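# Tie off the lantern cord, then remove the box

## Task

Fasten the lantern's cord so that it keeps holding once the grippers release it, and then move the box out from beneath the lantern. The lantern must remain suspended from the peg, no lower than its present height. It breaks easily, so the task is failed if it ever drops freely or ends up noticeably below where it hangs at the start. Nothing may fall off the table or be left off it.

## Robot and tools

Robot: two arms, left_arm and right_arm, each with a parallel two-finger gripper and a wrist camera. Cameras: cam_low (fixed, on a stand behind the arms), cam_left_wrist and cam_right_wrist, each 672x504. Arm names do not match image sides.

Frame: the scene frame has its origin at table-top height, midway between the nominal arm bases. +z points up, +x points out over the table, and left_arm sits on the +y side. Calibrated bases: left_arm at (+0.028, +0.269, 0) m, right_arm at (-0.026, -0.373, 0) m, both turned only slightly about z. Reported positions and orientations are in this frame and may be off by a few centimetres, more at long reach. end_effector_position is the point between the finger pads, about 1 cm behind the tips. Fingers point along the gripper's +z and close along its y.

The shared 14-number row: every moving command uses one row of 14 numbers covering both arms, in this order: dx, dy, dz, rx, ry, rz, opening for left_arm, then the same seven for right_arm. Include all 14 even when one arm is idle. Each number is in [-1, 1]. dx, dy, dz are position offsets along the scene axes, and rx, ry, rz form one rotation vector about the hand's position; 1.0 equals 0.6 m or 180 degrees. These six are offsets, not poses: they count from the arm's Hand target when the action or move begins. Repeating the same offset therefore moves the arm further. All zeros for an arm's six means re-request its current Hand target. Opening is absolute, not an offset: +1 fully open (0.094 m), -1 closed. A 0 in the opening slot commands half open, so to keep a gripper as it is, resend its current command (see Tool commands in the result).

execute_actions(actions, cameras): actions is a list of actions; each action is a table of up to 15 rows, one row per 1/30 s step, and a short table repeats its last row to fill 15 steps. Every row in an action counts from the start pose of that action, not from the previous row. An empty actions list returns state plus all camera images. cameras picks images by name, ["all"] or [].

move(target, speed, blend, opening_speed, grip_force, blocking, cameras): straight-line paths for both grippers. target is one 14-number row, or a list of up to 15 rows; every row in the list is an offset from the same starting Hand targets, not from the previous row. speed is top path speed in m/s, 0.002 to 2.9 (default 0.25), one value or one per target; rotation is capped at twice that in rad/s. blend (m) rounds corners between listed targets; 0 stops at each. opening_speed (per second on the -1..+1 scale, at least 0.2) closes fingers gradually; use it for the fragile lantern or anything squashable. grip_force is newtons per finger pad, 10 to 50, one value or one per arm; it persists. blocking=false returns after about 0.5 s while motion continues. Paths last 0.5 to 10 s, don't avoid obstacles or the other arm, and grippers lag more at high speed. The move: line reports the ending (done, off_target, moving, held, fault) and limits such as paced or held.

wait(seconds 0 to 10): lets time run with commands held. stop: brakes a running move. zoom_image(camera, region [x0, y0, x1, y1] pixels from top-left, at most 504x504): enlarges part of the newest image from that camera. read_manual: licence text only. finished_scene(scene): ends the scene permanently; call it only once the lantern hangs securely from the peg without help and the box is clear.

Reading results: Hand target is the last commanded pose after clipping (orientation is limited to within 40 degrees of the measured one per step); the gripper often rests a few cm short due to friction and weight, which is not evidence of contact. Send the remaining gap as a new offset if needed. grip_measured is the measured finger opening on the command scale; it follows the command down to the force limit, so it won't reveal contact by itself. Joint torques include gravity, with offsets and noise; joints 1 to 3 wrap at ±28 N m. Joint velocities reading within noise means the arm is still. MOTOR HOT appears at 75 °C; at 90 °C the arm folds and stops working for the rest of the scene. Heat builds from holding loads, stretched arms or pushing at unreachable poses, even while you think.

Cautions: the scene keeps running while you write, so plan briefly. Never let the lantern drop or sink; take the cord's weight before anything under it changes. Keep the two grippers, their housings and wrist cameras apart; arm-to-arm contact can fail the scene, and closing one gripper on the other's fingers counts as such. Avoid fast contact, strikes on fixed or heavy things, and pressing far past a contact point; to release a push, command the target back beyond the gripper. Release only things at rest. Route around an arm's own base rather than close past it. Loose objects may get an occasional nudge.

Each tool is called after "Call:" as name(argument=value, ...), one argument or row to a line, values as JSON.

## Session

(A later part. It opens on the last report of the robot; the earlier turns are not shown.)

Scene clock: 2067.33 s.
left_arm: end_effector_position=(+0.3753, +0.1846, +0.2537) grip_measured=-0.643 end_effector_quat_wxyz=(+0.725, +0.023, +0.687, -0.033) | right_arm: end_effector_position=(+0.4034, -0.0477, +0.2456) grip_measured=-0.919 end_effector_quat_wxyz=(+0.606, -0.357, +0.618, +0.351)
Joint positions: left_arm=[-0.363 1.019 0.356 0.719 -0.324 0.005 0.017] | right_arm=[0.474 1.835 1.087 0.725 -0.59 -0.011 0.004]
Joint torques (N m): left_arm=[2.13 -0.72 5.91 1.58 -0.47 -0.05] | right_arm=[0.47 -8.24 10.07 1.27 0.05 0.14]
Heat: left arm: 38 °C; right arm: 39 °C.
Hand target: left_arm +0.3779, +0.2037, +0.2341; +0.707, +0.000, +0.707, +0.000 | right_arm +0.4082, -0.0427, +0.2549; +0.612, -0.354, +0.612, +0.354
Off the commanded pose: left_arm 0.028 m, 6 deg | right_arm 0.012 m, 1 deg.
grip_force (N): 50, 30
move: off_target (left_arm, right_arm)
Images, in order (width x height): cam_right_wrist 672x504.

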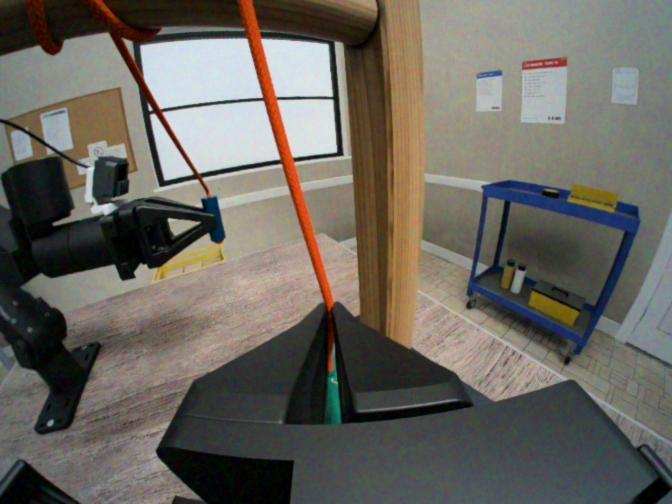

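Call:
move(
  target=[0.003, 0.03, -0.02, 0, 0, 0, -0.8, 0, 0, 0.055, 0, 0, 0, -1.0],
  cameras=["all"],
  speed=0.03,
)

Scene clock: 2078.13 s.
left_arm: end_effector_position=(+0.3737, +0.1898, +0.2547) grip_measured=-0.643 end_effector_quat_wxyz=(+0.740, +0.044, +0.669, -0.051) | right_arm: end_effector_position=(+0.4092, -0.0442, +0.2468) grip_measured=-0.921 end_effector_quat_wxyz=(+0.583, -0.356, +0.639, +0.353)
Joint positions: left_arm=[-0.284 1.019 0.31 0.811 -0.189 0.015 0.017] | right_arm=[0.475 1.835 1.153 0.597 -0.59 -0.011 0.004]
Joint torques (N m): left_arm=[3.17 -0.47 5.18 1.29 -0.86 -0.12] | right_arm=[0.36 -13.01 10.66 1.3 0.02 0.14]
Heat: left arm: 38 °C; right arm: 40 °C.
Hand target: left_arm +0.3797, +0.2218, +0.2220; +0.707, +0.000, +0.707, +0.000 | right_arm +0.4082, -0.0428, +0.2880; +0.612, -0.354, +0.612, +0.354
Off the commanded pose: left_arm 0.046 m, 10 deg | right_arm 0.041 m, 5 deg.
grip_force (N): 50, 30
move: off_target (left_arm, right_arm)

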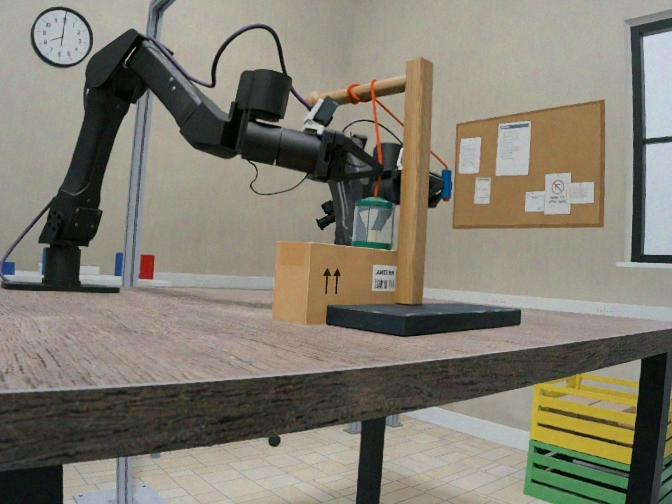

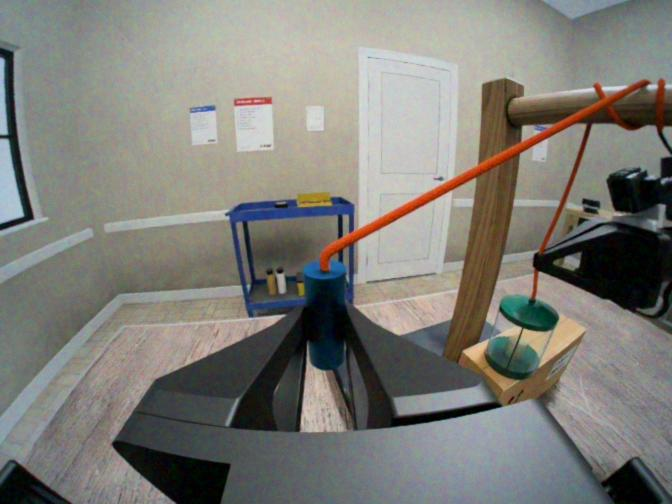

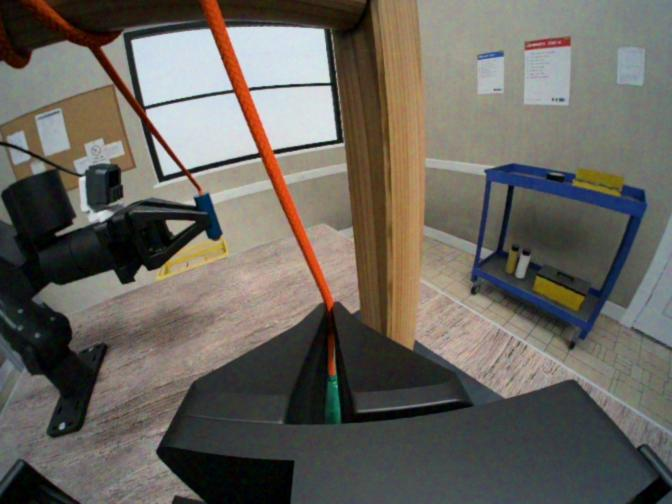

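Call:
move(
  target=[0, 0, 0, 0, 0, 0, -0.8, 0, 0, 0.033, 0, 0, 0, -1.0],
  cameras=["all"],
  speed=0.03,
)

Scene clock: 2102.77 s.
left_arm: end_effector_position=(+0.3737, +0.1900, +0.2548) grip_measured=-0.643 end_effector_quat_wxyz=(+0.740, +0.043, +0.669, -0.051) | right_arm: end_effector_position=(+0.4099, -0.0444, +0.2483) grip_measured=-0.921 end_effector_quat_wxyz=(+0.565, -0.353, +0.657, +0.353)
Joint positions: left_arm=[-0.284 1.019 0.31 0.811 -0.189 0.015 0.017] | right_arm=[0.475 1.82 1.189 0.496 -0.587 -0.011 0.004]
Joint torques (N m): left_arm=[3.29 -0.49 5.22 1.3 -0.84 -0.13] | right_arm=[0.35 -14.24 11.54 1.59 -0.02 0.13]
Heat: left arm: 37 °C; right arm: 41 °C.
Hand target: left_arm +0.3797, +0.2219, +0.2221; +0.707, +0.000, +0.707, +0.000 | right_arm +0.4083, -0.0428, +0.3077; +0.612, -0.354, +0.612, +0.354
Off the commanded pose: left_arm 0.046 m, 10 deg | right_arm 0.060 m, 7 deg.
grip_force (N): 50, 30
move: off_target (left_arm, right_arm)

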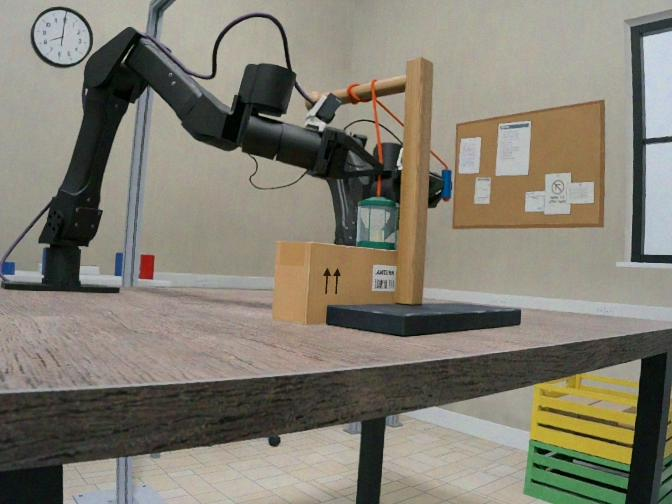

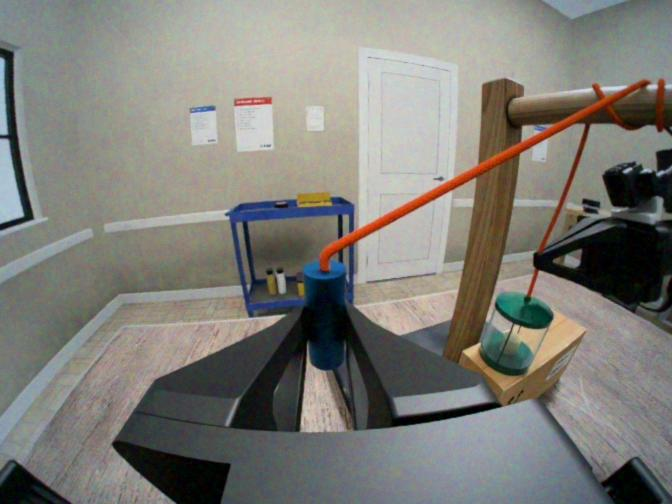

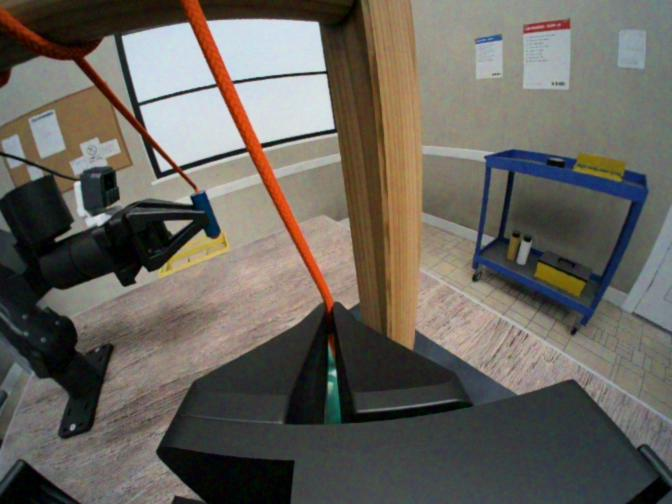

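Call:
zoom_image(
  camera="cam_left_wrist",
  region=[440, 60, 672, 420],
)

Call:
zoom_image(
  camera="cam_low",
  region=[290, 60, 450, 280],
)

Scaled by 1.400 from the camera's 672x504 image, which has a finer 960x720 frame.

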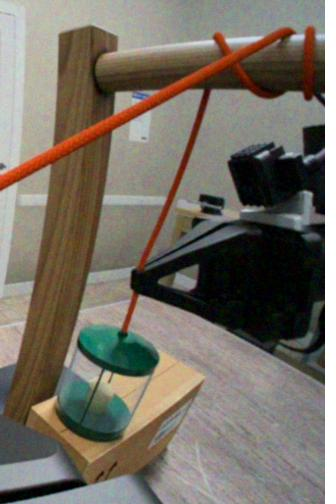

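Scaled by 2.291 from the camera's 672x504 image, which has a finer 960x720 frame.

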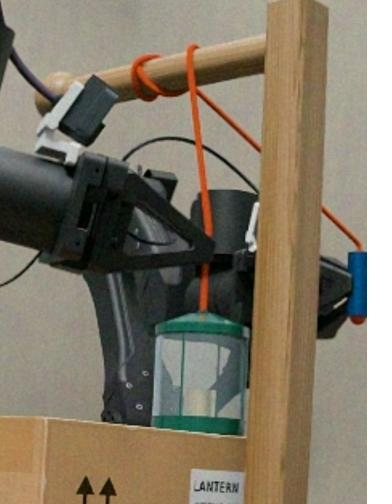

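Call:
move(
  target=[0, 0, 0, 0, 0, 0, -0.8, 0, 0, 0.025, 0, 0, 0, -1.0],
  cameras=["all"],
  speed=0.03,
)

Scene clock: 2126.57 s.
left_arm: end_effector_position=(+0.3751, +0.1956, +0.2492) grip_measured=-0.643 end_effector_quat_wxyz=(+0.735, +0.038, +0.675, -0.043) | right_arm: end_effector_position=(+0.4107, -0.0445, +0.2582) grip_measured=-0.921 end_effector_quat_wxyz=(+0.560, -0.352, +0.663, +0.352)
Joint positions: left_arm=[-0.271 1.025 0.304 0.808 -0.196 0.015 0.017] | right_arm=[0.475 1.805 1.226 0.427 -0.584 -0.011 0.004]
Joint torques (N m): left_arm=[2.39 -0.46 5.75 1.35 -0.75 -0.13] | right_arm=[0.32 -14.42 11.92 1.67 -0.06 0.13]
Heat: left arm: 36 °C; right arm: 41 °C.
Hand target: left_arm +0.3797, +0.2217, +0.2222; +0.707, +0.000, +0.707, +0.000 | right_arm +0.4082, -0.0428, +0.3227; +0.612, -0.354, +0.612, +0.354
Off the commanded pose: left_arm 0.038 m, 8 deg | right_arm 0.065 m, 8 deg.
grip_force (N): 50, 30
move: off_target (left_arm, right_arm)

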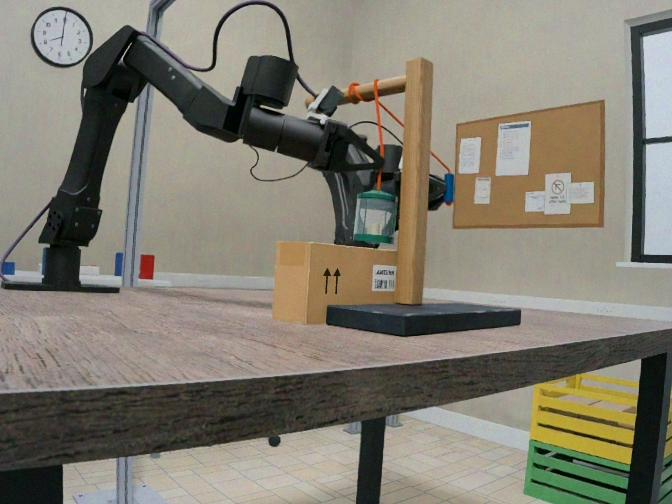

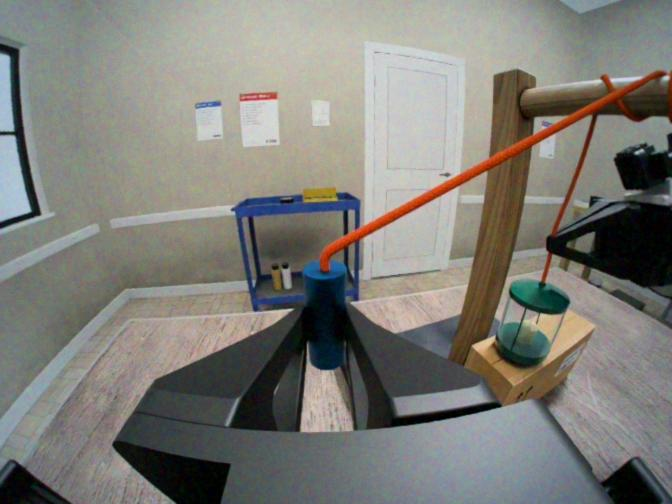

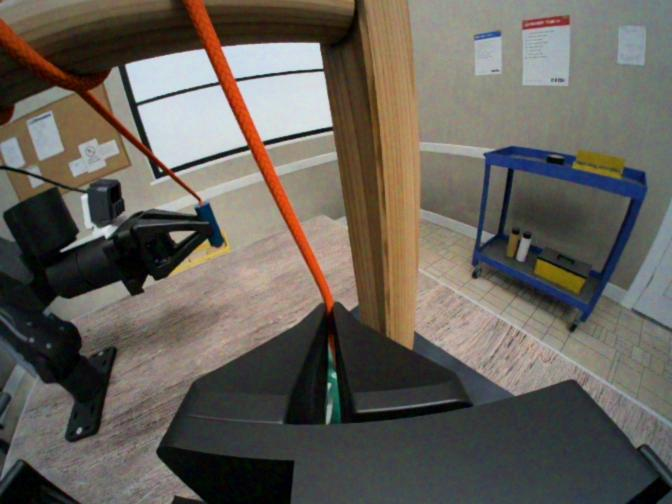

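Call:
move(
  target=[0.002, 0.02, -0.015, 0, 0, 0, -0.8, 0, 0, 0.033, 0, 0, 0, -1.0],
  cameras=["all"],
  speed=0.03,
)

Scene clock: 2137.43 s.
left_arm: end_effector_position=(+0.3806, +0.2216, +0.2259) grip_measured=-0.643 end_effector_quat_wxyz=(+0.720, +0.019, +0.694, -0.016) | right_arm: end_effector_position=(+0.4130, -0.0434, +0.2803) grip_measured=-0.921 end_effector_quat_wxyz=(+0.563, -0.352, +0.659, +0.352)
Joint positions: left_arm=[-0.186 1.064 0.27 0.831 -0.175 0.012 0.017] | right_arm=[0.475 1.791 1.291 0.358 -0.584 -0.011 0.004]
Joint torques (N m): left_arm=[1.32 -0.88 6.13 1.68 -0.29 -0.16] | right_arm=[0.34 -14.3 12.03 1.58 -0.06 0.13]
Heat: left arm: 36 °C; right arm: 42 °C.
Hand target: left_arm +0.3809, +0.2338, +0.2131; +0.707, +0.000, +0.707, +0.000 | right_arm +0.4083, -0.0428, +0.3425; +0.612, -0.354, +0.612, +0.354
Off the commanded pose: left_arm 0.018 m, 4 deg | right_arm 0.062 m, 8 deg.
grip_force (N): 50, 30
move: off_target (left_arm, right_arm)

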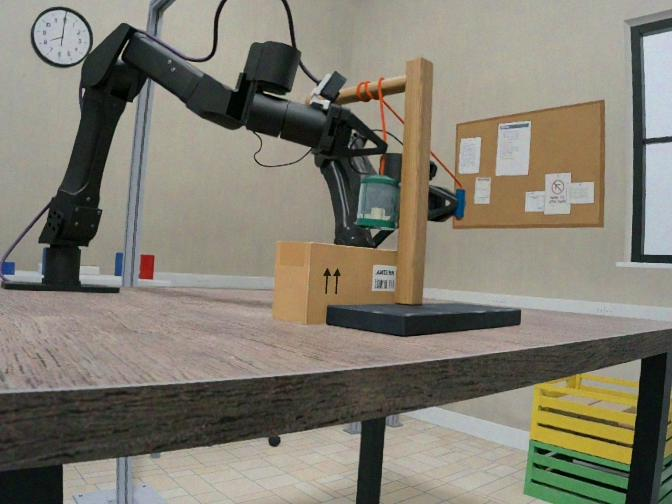

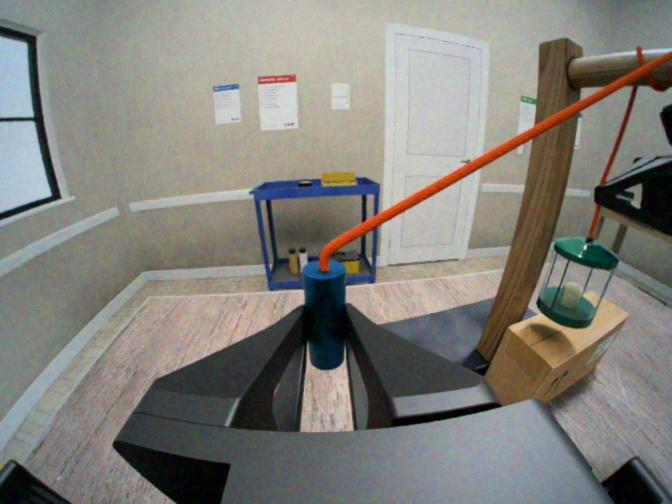

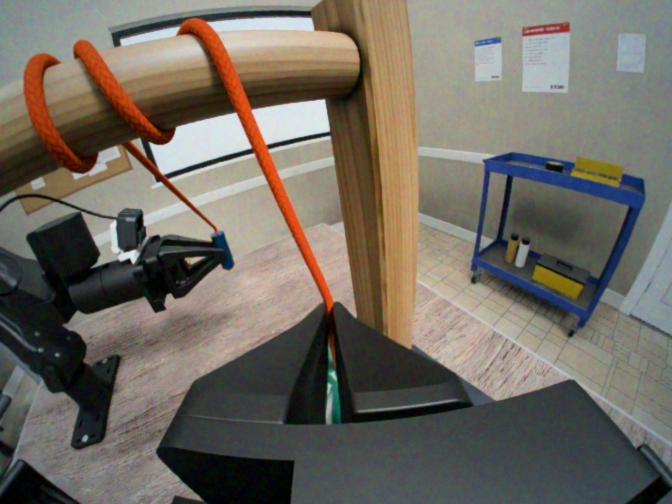

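Call:
move(
  target=[0.004, 0.035, -0.025, 0, 0, 0, -0.8, 0, 0, 0, 0, 0, 0, -1.0],
  cameras=["cam_right_wrist", "cam_low"],
  speed=0.04,
)

Scene clock: 2146.80 s.
left_arm: end_effector_position=(+0.3811, +0.2298, +0.2264) grip_measured=-0.643 end_effector_quat_wxyz=(+0.737, +0.038, +0.674, -0.034) | right_arm: end_effector_position=(+0.4130, -0.0434, +0.2803) grip_measured=-0.921 end_effector_quat_wxyz=(+0.563, -0.352, +0.659, +0.352)
Joint positions: left_arm=[-0.086 1.115 0.231 0.973 -0.023 0.011 0.017] | right_arm=[0.475 1.791 1.291 0.358 -0.584 -0.011 0.004]
Joint torques (N m): left_arm=[2.66 -0.54 5.01 1.39 -0.62 -0.12] | right_arm=[0.35 -14.31 12.04 1.58 -0.06 0.13]
Heat: left arm: 37 °C; right arm: 41 °C.
Hand target: left_arm +0.3833, +0.2548, +0.1982; +0.707, +0.000, +0.707, +0.000 | right_arm +0.4083, -0.0428, +0.3425; +0.612, -0.354, +0.612, +0.354
Off the commanded pose: left_arm 0.038 m, 8 deg | right_arm 0.062 m, 8 deg.
grip_force (N): 50, 30
move: off_target (left_arm, right_arm)
Images, in order (width x height): cam_low 672x504, cam_right_wrist 672x504.

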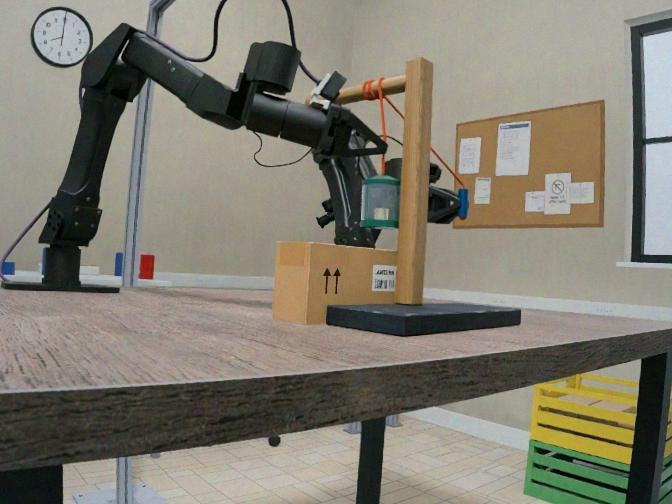

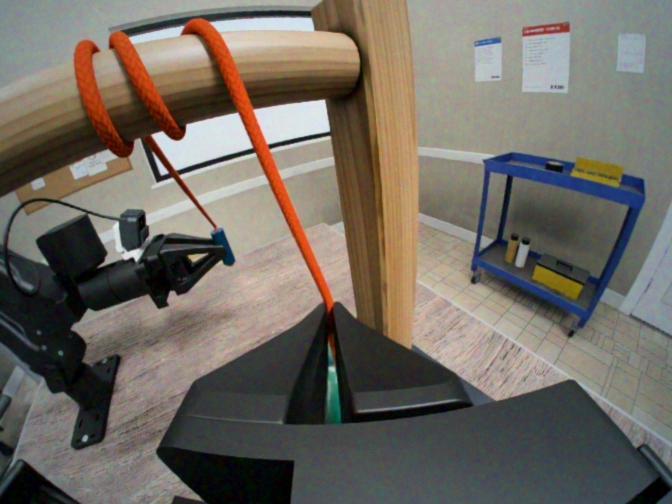

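Call:
move(
  target=[0, 0, 0, 0, 0, 0, -0.8, 0, 0, -0.06, 0, 0, 0, -1.0],
  cameras=["cam_right_wrist", "cam_low"],
  speed=0.03,
)

Scene clock: 2155.23 s.
left_arm: end_effector_position=(+0.3818, +0.2342, +0.2229) grip_measured=-0.643 end_effector_quat_wxyz=(+0.734, +0.033, +0.678, -0.029) | right_arm: end_effector_position=(+0.4110, -0.0443, +0.2854) grip_measured=-0.921 end_effector_quat_wxyz=(+0.587, -0.354, +0.638, +0.351)
Joint positions: left_arm=[-0.075 1.12 0.228 0.971 -0.027 0.011 0.017] | right_arm=[0.475 1.787 1.249 0.459 -0.584 -0.011 0.004]
Joint torques (N m): left_arm=[1.99 -0.66 5.26 1.44 -0.57 -0.12] | right_arm=[0.35 -10.41 7.54 1.85 -0.03 0.12]
Heat: left arm: 37 °C; right arm: 40 °C.
Hand target: left_arm +0.3833, +0.2547, +0.1981; +0.707, +0.000, +0.707, +0.000 | right_arm +0.4083, -0.0428, +0.3067; +0.612, -0.354, +0.612, +0.354
Off the commanded pose: left_arm 0.032 m, 7 deg | right_arm 0.021 m, 4 deg.
grip_force (N): 50, 30
move: off_target (left_arm, right_arm)
Images, in order (width x height): cam_low 672x504, cam_right_wrist 672x504.

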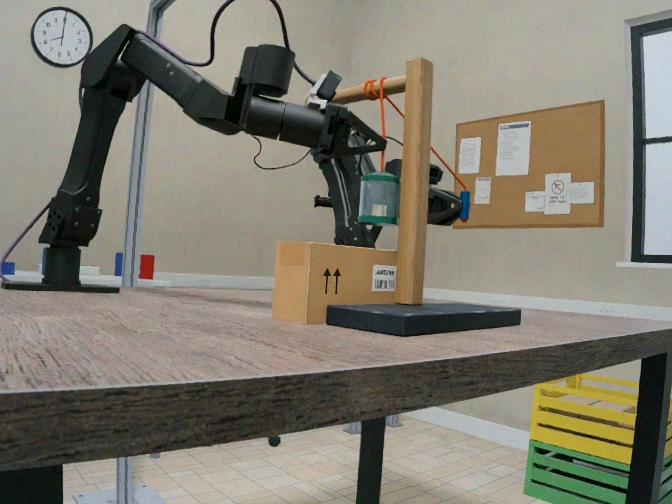

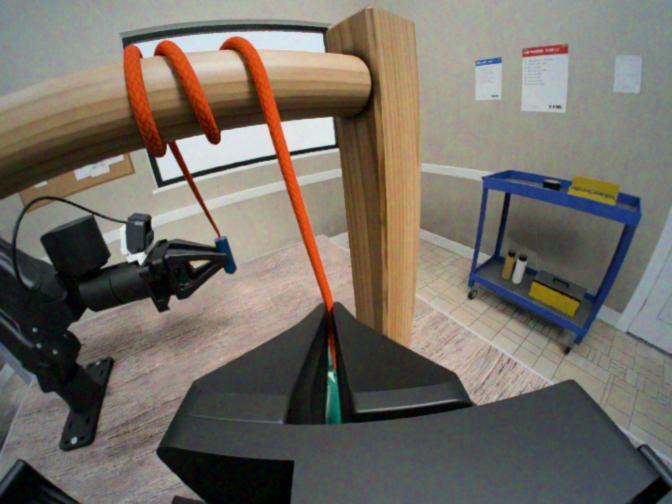

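Call:
move(
  target=[0, 0, 0, 0, 0, 0, -0.8, 0, 0, -0.05, 0, 0, 0, -1.0],
  cameras=["cam_right_wrist", "cam_low"],
  speed=0.03,
)

Scene clock: 2161.80 s.
left_arm: end_effector_position=(+0.3818, +0.2342, +0.2229) grip_measured=-0.643 end_effector_quat_wxyz=(+0.734, +0.033, +0.678, -0.029) | right_arm: end_effector_position=(+0.4085, -0.0456, +0.2830) grip_measured=-0.921 end_effector_quat_wxyz=(+0.615, -0.356, +0.611, +0.349)
Joint positions: left_arm=[-0.075 1.12 0.228 0.971 -0.027 0.011 0.017] | right_arm=[0.475 1.799 1.182 0.617 -0.584 -0.011 0.004]
Joint torques (N m): left_arm=[1.98 -0.7 5.29 1.43 -0.58 -0.11] | right_arm=[0.38 -8.09 6.68 1.46 -0.01 0.13]
Heat: left arm: 37 °C; right arm: 40 °C.
Hand target: left_arm +0.3833, +0.2547, +0.1981; +0.707, +0.000, +0.707, +0.000 | right_arm +0.4083, -0.0428, +0.2765; +0.612, -0.354, +0.612, +0.354
Off the commanded pose: left_arm 0.032 m, 7 deg | right_arm 0.007 m, 1 deg.
grip_force (N): 50, 30
move: off_target (left_arm)
Images, in order (width x height): cam_low 672x504, cam_right_wrist 672x504.

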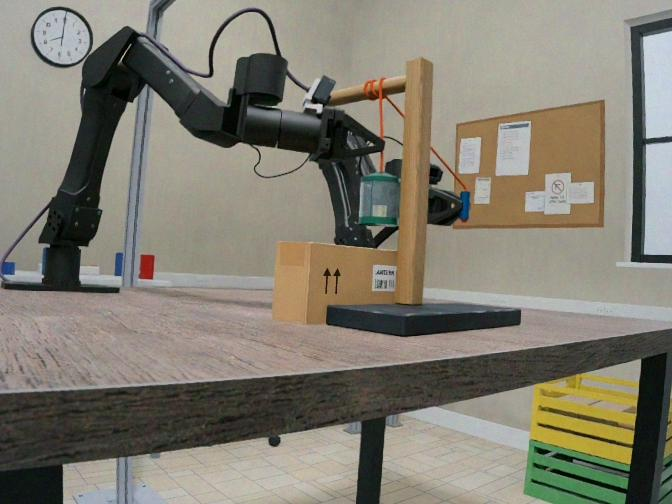

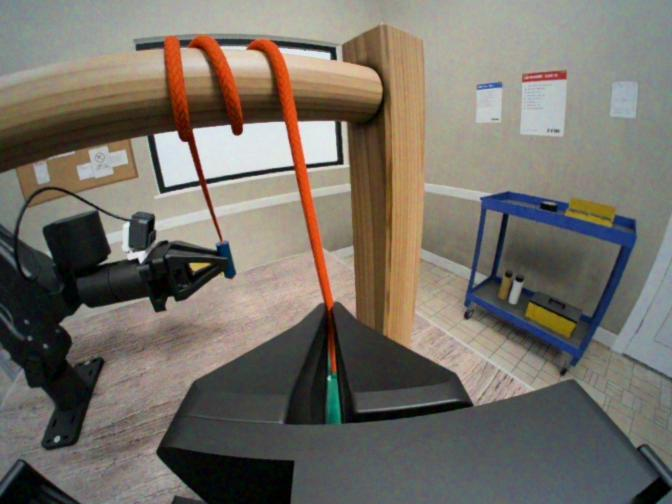

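Call:
move(
  target=[0, 0, 0, 0, 0, 0, -0.8, 0, 0, -0.025, 0, 0, 0, -1.0],
  cameras=["cam_right_wrist", "cam_low"],
  speed=0.02,
)

Scene clock: 2168.33 s.
left_arm: end_effector_position=(+0.3818, +0.2342, +0.2229) grip_measured=-0.643 end_effector_quat_wxyz=(+0.734, +0.033, +0.678, -0.029) | right_arm: end_effector_position=(+0.4078, -0.0459, +0.2817) grip_measured=-0.921 end_effector_quat_wxyz=(+0.630, -0.357, +0.595, +0.348)
Joint positions: left_arm=[-0.075 1.12 0.228 0.971 -0.027 0.011 0.017] | right_arm=[0.475 1.814 1.152 0.706 -0.584 -0.011 0.004]
Joint torques (N m): left_arm=[1.98 -0.68 5.23 1.44 -0.57 -0.11] | right_arm=[0.38 -7.5 6.02 1.17 0.01 0.13]
Heat: left arm: 37 °C; right arm: 39 °C.
Hand target: left_arm +0.3833, +0.2547, +0.1981; +0.707, +0.000, +0.707, +0.000 | right_arm +0.4083, -0.0428, +0.2615; +0.612, -0.354, +0.612, +0.354
Off the commanded pose: left_arm 0.032 m, 7 deg | right_arm 0.020 m, 3 deg.
grip_force (N): 50, 30
move: off_target (left_arm, right_arm)
Images, in order (width x height): cam_low 672x504, cam_right_wrist 672x504.

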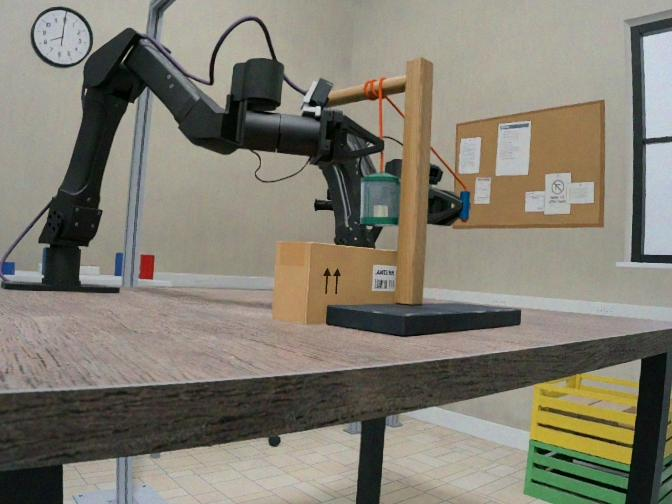

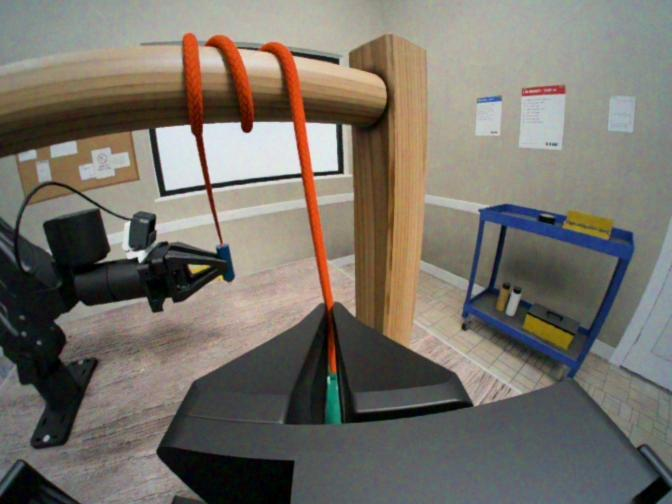

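Call:
move(
  target=[0, 0, 0, 0, 0, 0, -0.8, 0, 0, 0.02, 0, 0, 0, -0.75],
  cameras=["cam_right_wrist", "cam_low"],
  speed=0.02,
  opening_speed=0.3,
)

Scene clock: 2182.33 s.
left_arm: end_effector_position=(+0.3818, +0.2342, +0.2229) grip_measured=-0.643 end_effector_quat_wxyz=(+0.734, +0.033, +0.678, -0.029) | right_arm: end_effector_position=(+0.4080, -0.0458, +0.2711) grip_measured=-0.753 end_effector_quat_wxyz=(+0.614, -0.356, +0.612, +0.349)
Joint positions: left_arm=[-0.075 1.12 0.228 0.971 -0.027 0.011 0.017] | right_arm=[0.475 1.814 1.152 0.658 -0.584 -0.011 0.012]
Joint torques (N m): left_arm=[1.92 -0.64 5.27 1.43 -0.57 -0.11] | right_arm=[0.39 -8.91 8.36 1.23 -0.01 0.13]
Heat: left arm: 37 °C; right arm: 39 °C.
Hand target: left_arm +0.3833, +0.2547, +0.1981; +0.707, +0.000, +0.707, +0.000 | right_arm +0.4083, -0.0428, +0.2736; +0.612, -0.354, +0.612, +0.354
Off the commanded pose: left_arm 0.032 m, 7 deg | right_arm 0.004 m, 1 deg.
grip_force (N): 50, 30
move: off_target (left_arm)
Images, in order (width x height): cam_low 672x504, cam_right_wrist 672x504.

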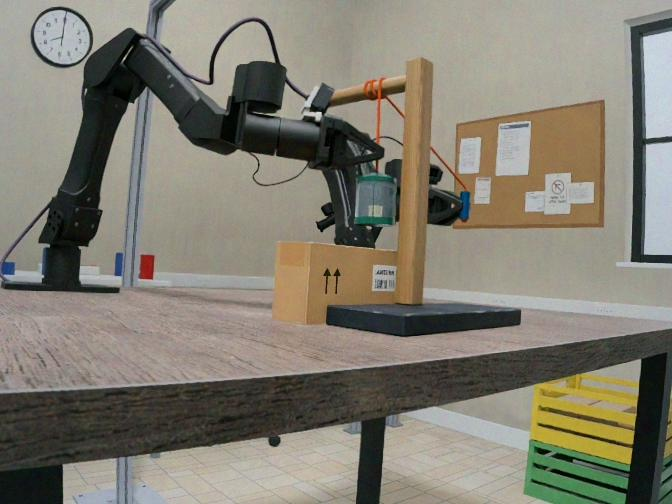

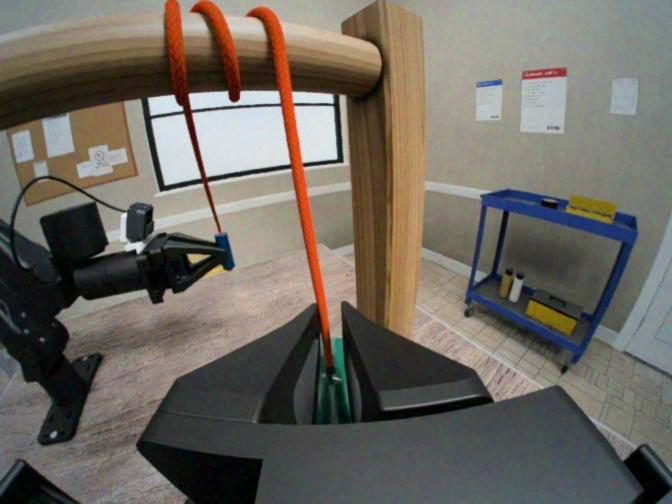

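Call:
move(
  target=[-0.002, -0.032, 0.038, 0, 0, 0, -0.8, 0, 0, 0, 0, 0, 0, -0.7],
  cameras=["cam_right_wrist", "cam_low"],
  speed=0.02,
)

Scene clock: 2194.53 s.
left_arm: end_effector_position=(+0.3799, +0.2271, +0.2133) grip_measured=-0.643 end_effector_quat_wxyz=(+0.706, +0.021, +0.708, -0.013) | right_arm: end_effector_position=(+0.4080, -0.0458, +0.2707) grip_measured=-0.702 end_effector_quat_wxyz=(+0.613, -0.356, +0.613, +0.349)
Joint positions: left_arm=[-0.157 1.063 0.256 0.804 -0.147 0.011 0.017] | right_arm=[0.475 1.814 1.152 0.656 -0.584 -0.011 0.014]
Joint torques (N m): left_arm=[-0.02 -2.54 9.24 1.58 -0.43 -0.12] | right_arm=[0.38 -8.9 8.38 1.22 -0.01 0.13]
Heat: left arm: 37 °C; right arm: 39 °C.
Hand target: left_arm +0.3820, +0.2356, +0.2209; +0.707, +0.000, +0.707, +0.000 | right_arm +0.4083, -0.0428, +0.2736; +0.612, -0.354, +0.612, +0.354
Off the commanded pose: left_arm 0.012 m, 3 deg | right_arm 0.004 m, 1 deg.
grip_force (N): 50, 30
move: off_target (left_arm)
Images, in order (width x height): cam_low 672x504, cam_right_wrist 672x504.

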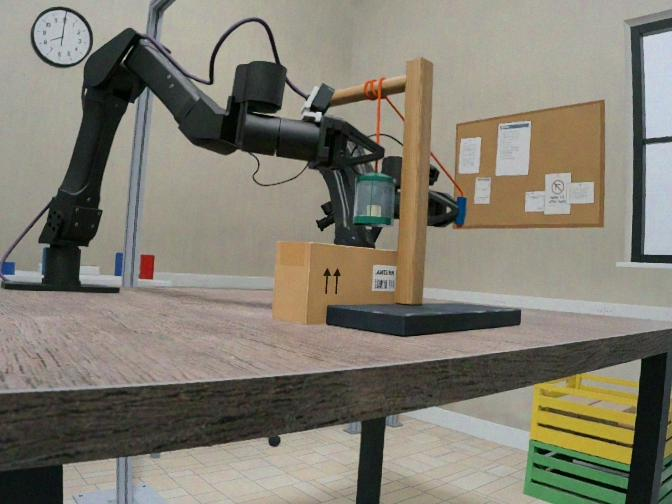

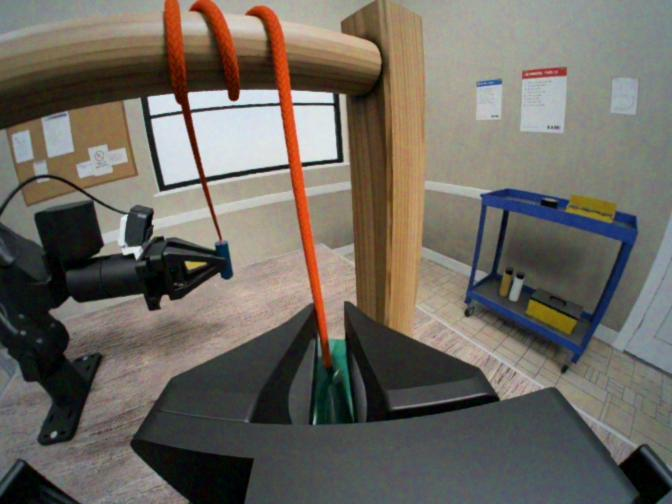

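Call:
move(
  target=[-0.003, -0.05, 0.045, 0, 0, 0, -0.8, 0, 0, 0, 0, 0, 0, -0.7],
  cameras=["all"],
  speed=0.03,
)

Scene clock: 2200.30 s.
left_arm: end_effector_position=(+0.3793, +0.2047, +0.2276) grip_measured=-0.643 end_effector_quat_wxyz=(+0.692, +0.013, +0.722, +0.003) | right_arm: end_effector_position=(+0.4080, -0.0458, +0.2700) grip_measured=-0.702 end_effector_quat_wxyz=(+0.612, -0.356, +0.614, +0.349)
Joint positions: left_arm=[-0.313 1.024 0.351 0.629 -0.339 0.007 0.017] | right_arm=[0.475 1.814 1.152 0.653 -0.584 -0.011 0.014]
Joint torques (N m): left_arm=[-0.61 -2.82 10.32 1.78 -0.16 -0.08] | right_arm=[0.38 -8.92 8.38 1.25 -0.01 0.13]
Heat: left arm: 37 °C; right arm: 39 °C.
Hand target: left_arm +0.3803, +0.2056, +0.2479; +0.707, +0.000, +0.707, +0.000 | right_arm +0.4083, -0.0428, +0.2736; +0.612, -0.354, +0.612, +0.354
Off the commanded pose: left_arm 0.020 m, 3 deg | right_arm 0.005 m, 1 deg.
grip_force (N): 50, 30
move: off_target (left_arm)

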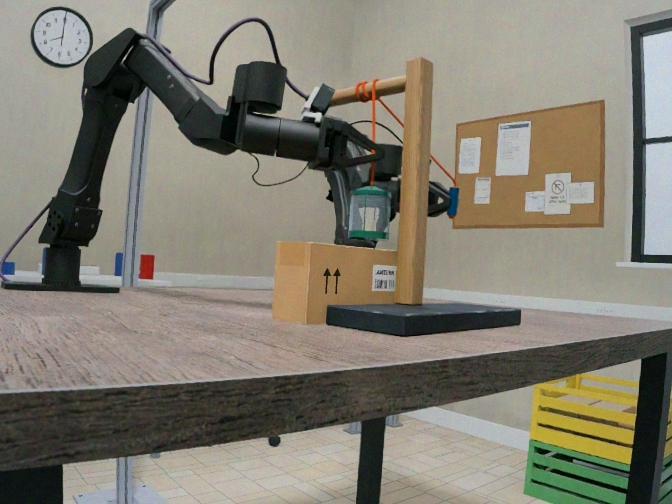

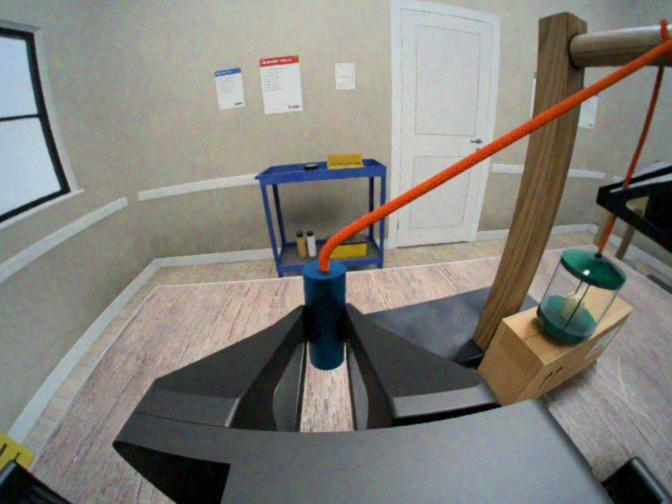

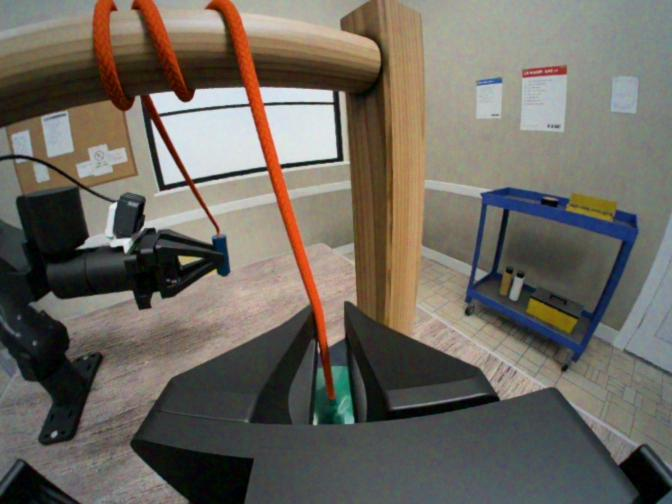

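Call:
move(
  target=[0.0, -0.035, 0.03, 0, 0, 0, -0.8, 0, 0, 0, 0, 0, 0, -0.7],
  cameras=["all"],
  speed=0.02,
)

Scene clock: 2225.07 s.
left_arm: end_effector_position=(+0.3790, +0.1853, +0.2470) grip_measured=-0.643 end_effector_quat_wxyz=(+0.694, +0.012, +0.720, +0.006) | right_arm: end_effector_position=(+0.4080, -0.0458, +0.2697) grip_measured=-0.702 end_effector_quat_wxyz=(+0.612, -0.356, +0.614, +0.350)
Joint positions: left_arm=[-0.415 1.024 0.429 0.554 -0.446 0.007 0.017] | right_arm=[0.475 1.814 1.152 0.652 -0.584 -0.011 0.014]
Joint torques (N m): left_arm=[-0.73 -2.21 10.56 1.75 -0.11 -0.08] | right_arm=[0.39 -8.91 8.38 1.26 -0.01 0.13]
Heat: left arm: 38 °C; right arm: 39 °C.
Hand target: left_arm +0.3803, +0.1846, +0.2659; +0.707, +0.000, +0.707, +0.000 | right_arm +0.4083, -0.0428, +0.2736; +0.612, -0.354, +0.612, +0.354
Off the commanded pose: left_arm 0.019 m, 3 deg | right_arm 0.005 m, 1 deg.
grip_force (N): 50, 30
move: off_target (left_arm)

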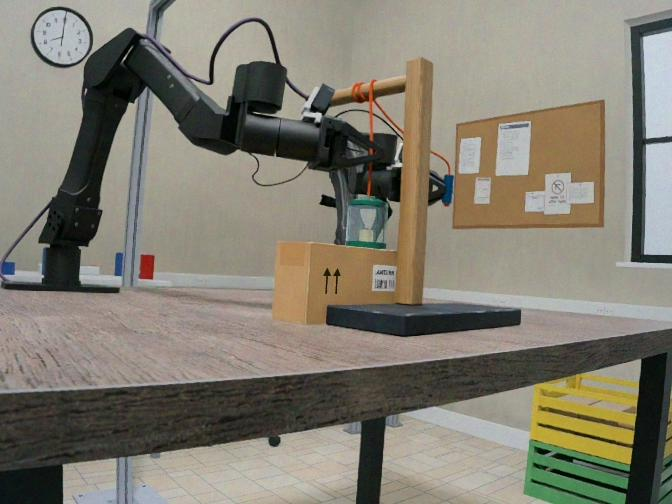

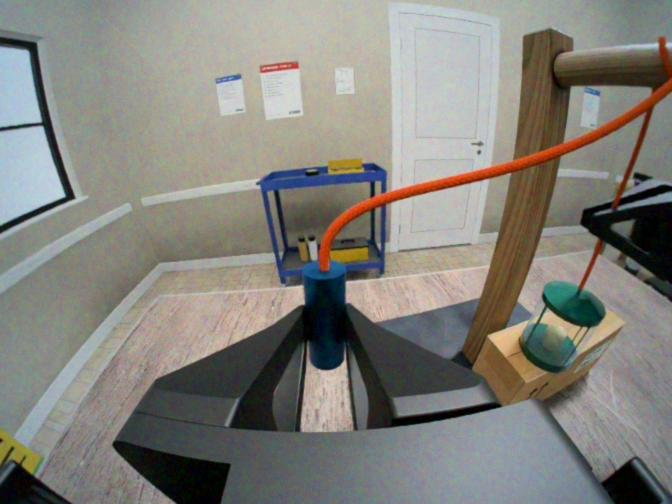

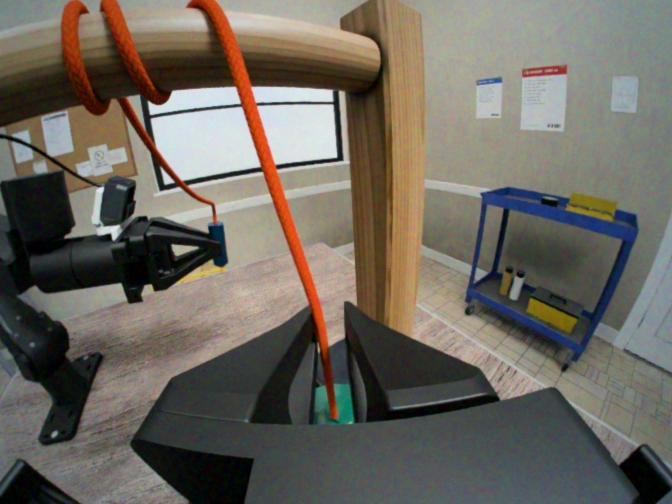

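Call:
zoom_image(
  camera="cam_left_wrist",
  region=[452, 20, 672, 420],
)

Call:
zoom_image(
  camera="cam_low",
  region=[260, 60, 470, 340],
)

Scaled by 1.260 from the camera's 672x504 image, which has a finer 960x720 frame.

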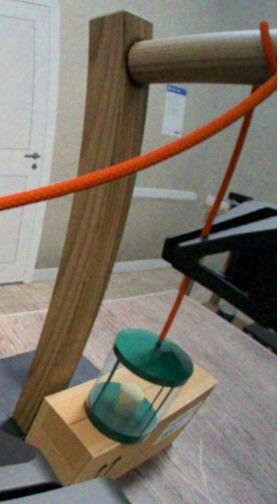

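Scaled by 1.800 from the camera's 672x504 image, which has a finer 960x720 frame.

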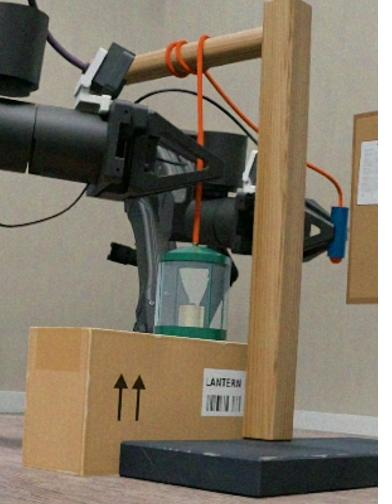

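Call:
move(
  target=[
    [0, 0, 0, 0, 0, 0, -0.8, 0, 0, 0, 0, 0, 0, 0.2],
    [0, 0, 0, 0, 0, 0, -0.8, -0.1075, -0.188, 0.01, 0, 0, 0, 0.2],
    [0, 0, 0, 0, 0, 0, -0.8, -0.0805, -0.595, 0.094, 0, 0, -0.0556, 0.2],
  ],
  cameras=["all"],
  speed=0.2,
  grip_force=[50, 50],
  blend=[0, 0.03, 0],
)

Scene clock: 2267.73 s.
left_arm: end_effector_position=(+0.3790, +0.1854, +0.2468) grip_measured=-0.643 end_effector_quat_wxyz=(+0.694, +0.012, +0.720, +0.006) | right_arm: end_effector_position=(+0.3585, -0.3995, +0.3205) grip_measured=+0.197 end_effector_quat_wxyz=(+0.639, -0.288, +0.646, +0.302)
Joint positions: left_arm=[-0.415 1.024 0.429 0.553 -0.447 0.007 0.017] | right_arm=[-0.536 1.487 1.004 0.478 -1.413 0.017 0.056]
Joint torques (N m): left_arm=[-0.72 -2.25 10.58 1.79 -0.14 -0.09] | right_arm=[-0.01 -5.64 10.3 0.77 -0.13 -0.01]
Heat: left arm: 42 °C; right arm: 39 °C.
Hand target: left_arm +0.3803, +0.1846, +0.2659; +0.707, +0.000, +0.707, +0.000 | right_arm +0.3600, -0.3998, +0.3300; +0.641, -0.299, +0.641, +0.299
Off the commanded pose: left_arm 0.019 m, 3 deg | right_arm 0.010 m, 1 deg.
move: off_target (left_arm)

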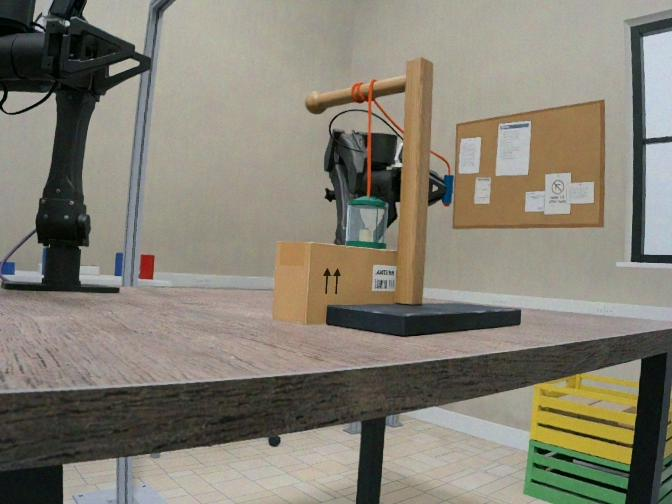

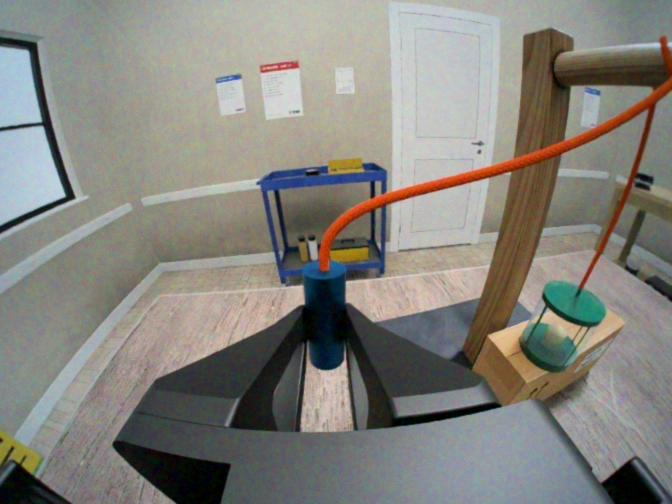

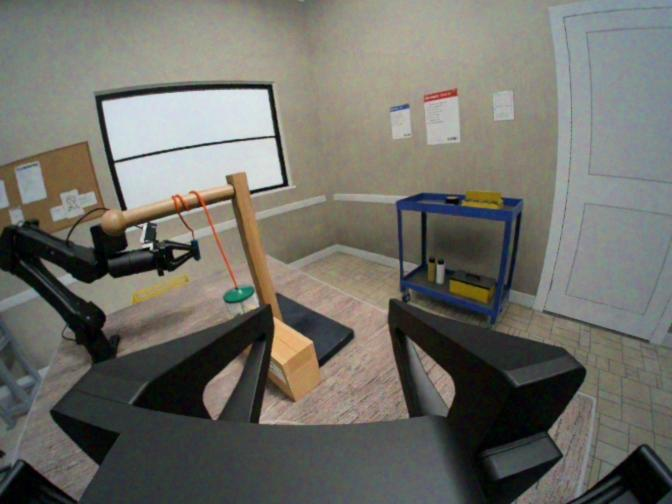

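Call:
move(
  target=[
    [-0.067, -0.092, -0.11, 0, 0, 0, -0.8, 0, 0, 0, 0, 0, 0, 0.2],
    [-0.117, -0.192, -0.167, 0, 0, 0, -0.8, 0, 0, 0, 0, 0, 0, 0.2],
    [-0.133, -0.342, -0.167, 0, 0, 0, -0.8, 0, 0, 0, 0, 0, 0, 0.2],
    [-0.133, -0.475, -0.127, 0, 0, 0, -0.8, 0, 0, 0, 0, 0, 0, 0.2],
    [-0.125, -0.55, -0.01, 0, 0, 0, -0.8, 0, 0, 0, 0, 0, 0, 0.2],
    [-0.125, -0.558, 0.123, 0, 0, 0, -0.8, 0, 0, 0, 0, 0, 0, 0.2],
  ],
  cameras=["all"],
  speed=0.16,
  blend=[0.03, 0.03, 0.03, 0.03, 0.03, 0],
)

Scene clock: 2320.07 s.
left_arm: end_effector_position=(+0.3106, -0.1576, +0.3089) grip_measured=-0.643 end_effector_quat_wxyz=(+0.702, +0.030, +0.712, +0.023) | right_arm: end_effector_position=(+0.3585, -0.3994, +0.3200) grip_measured=+0.197 end_effector_quat_wxyz=(+0.638, -0.287, +0.647, +0.304)
Joint positions: left_arm=[-1.298 1.955 1.526 0.37 -1.327 0.016 0.017] | right_arm=[-0.536 1.487 1.004 0.473 -1.414 0.017 0.056]
Joint torques (N m): left_arm=[-0.75 -11.63 10.39 1.3 -0.19 -0.07] | right_arm=[0.01 -5.67 10.37 0.77 -0.13 -0.04]
Heat: left arm: 43 °C; right arm: 39 °C.
Hand target: left_arm +0.3053, -0.1502, +0.3397; +0.707, +0.000, +0.707, +0.000 | right_arm +0.3600, -0.3998, +0.3299; +0.641, -0.299, +0.641, +0.299
Off the commanded pose: left_arm 0.032 m, 4 deg | right_arm 0.010 m, 2 deg.
move: off_target (left_arm)

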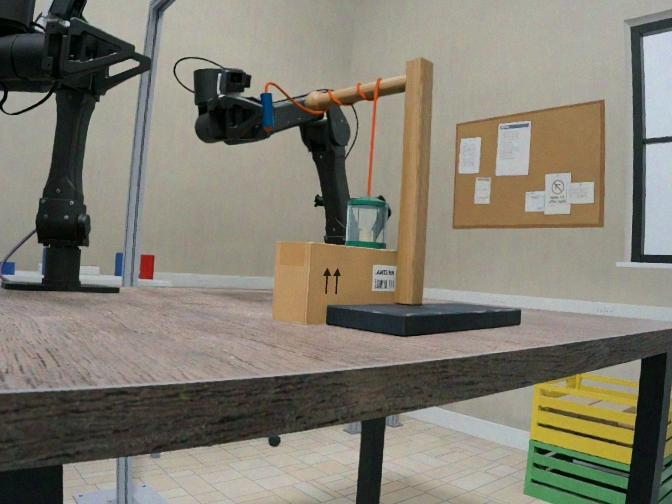

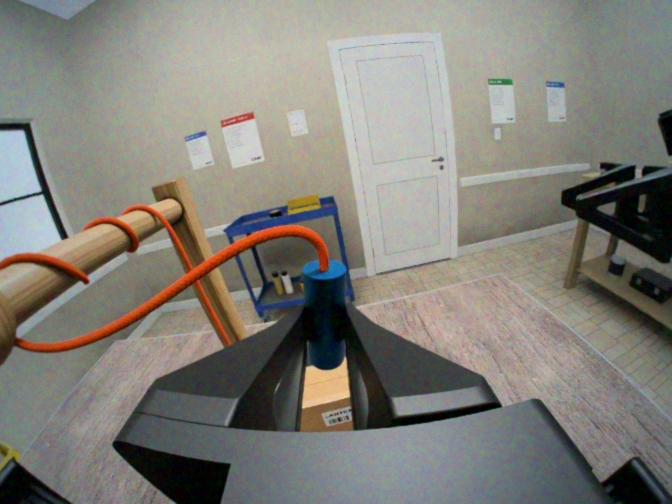

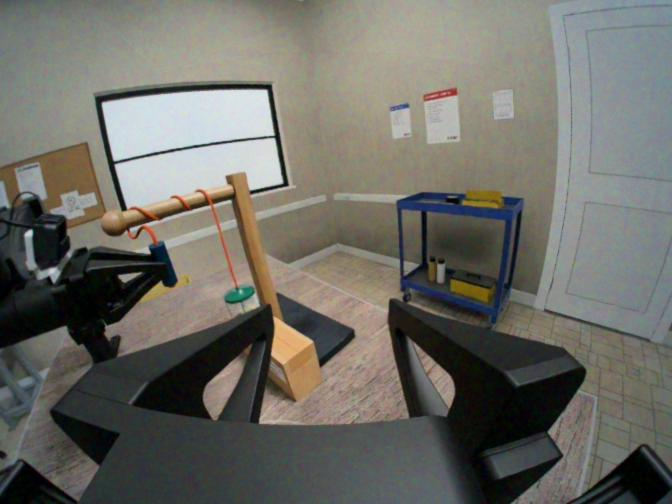

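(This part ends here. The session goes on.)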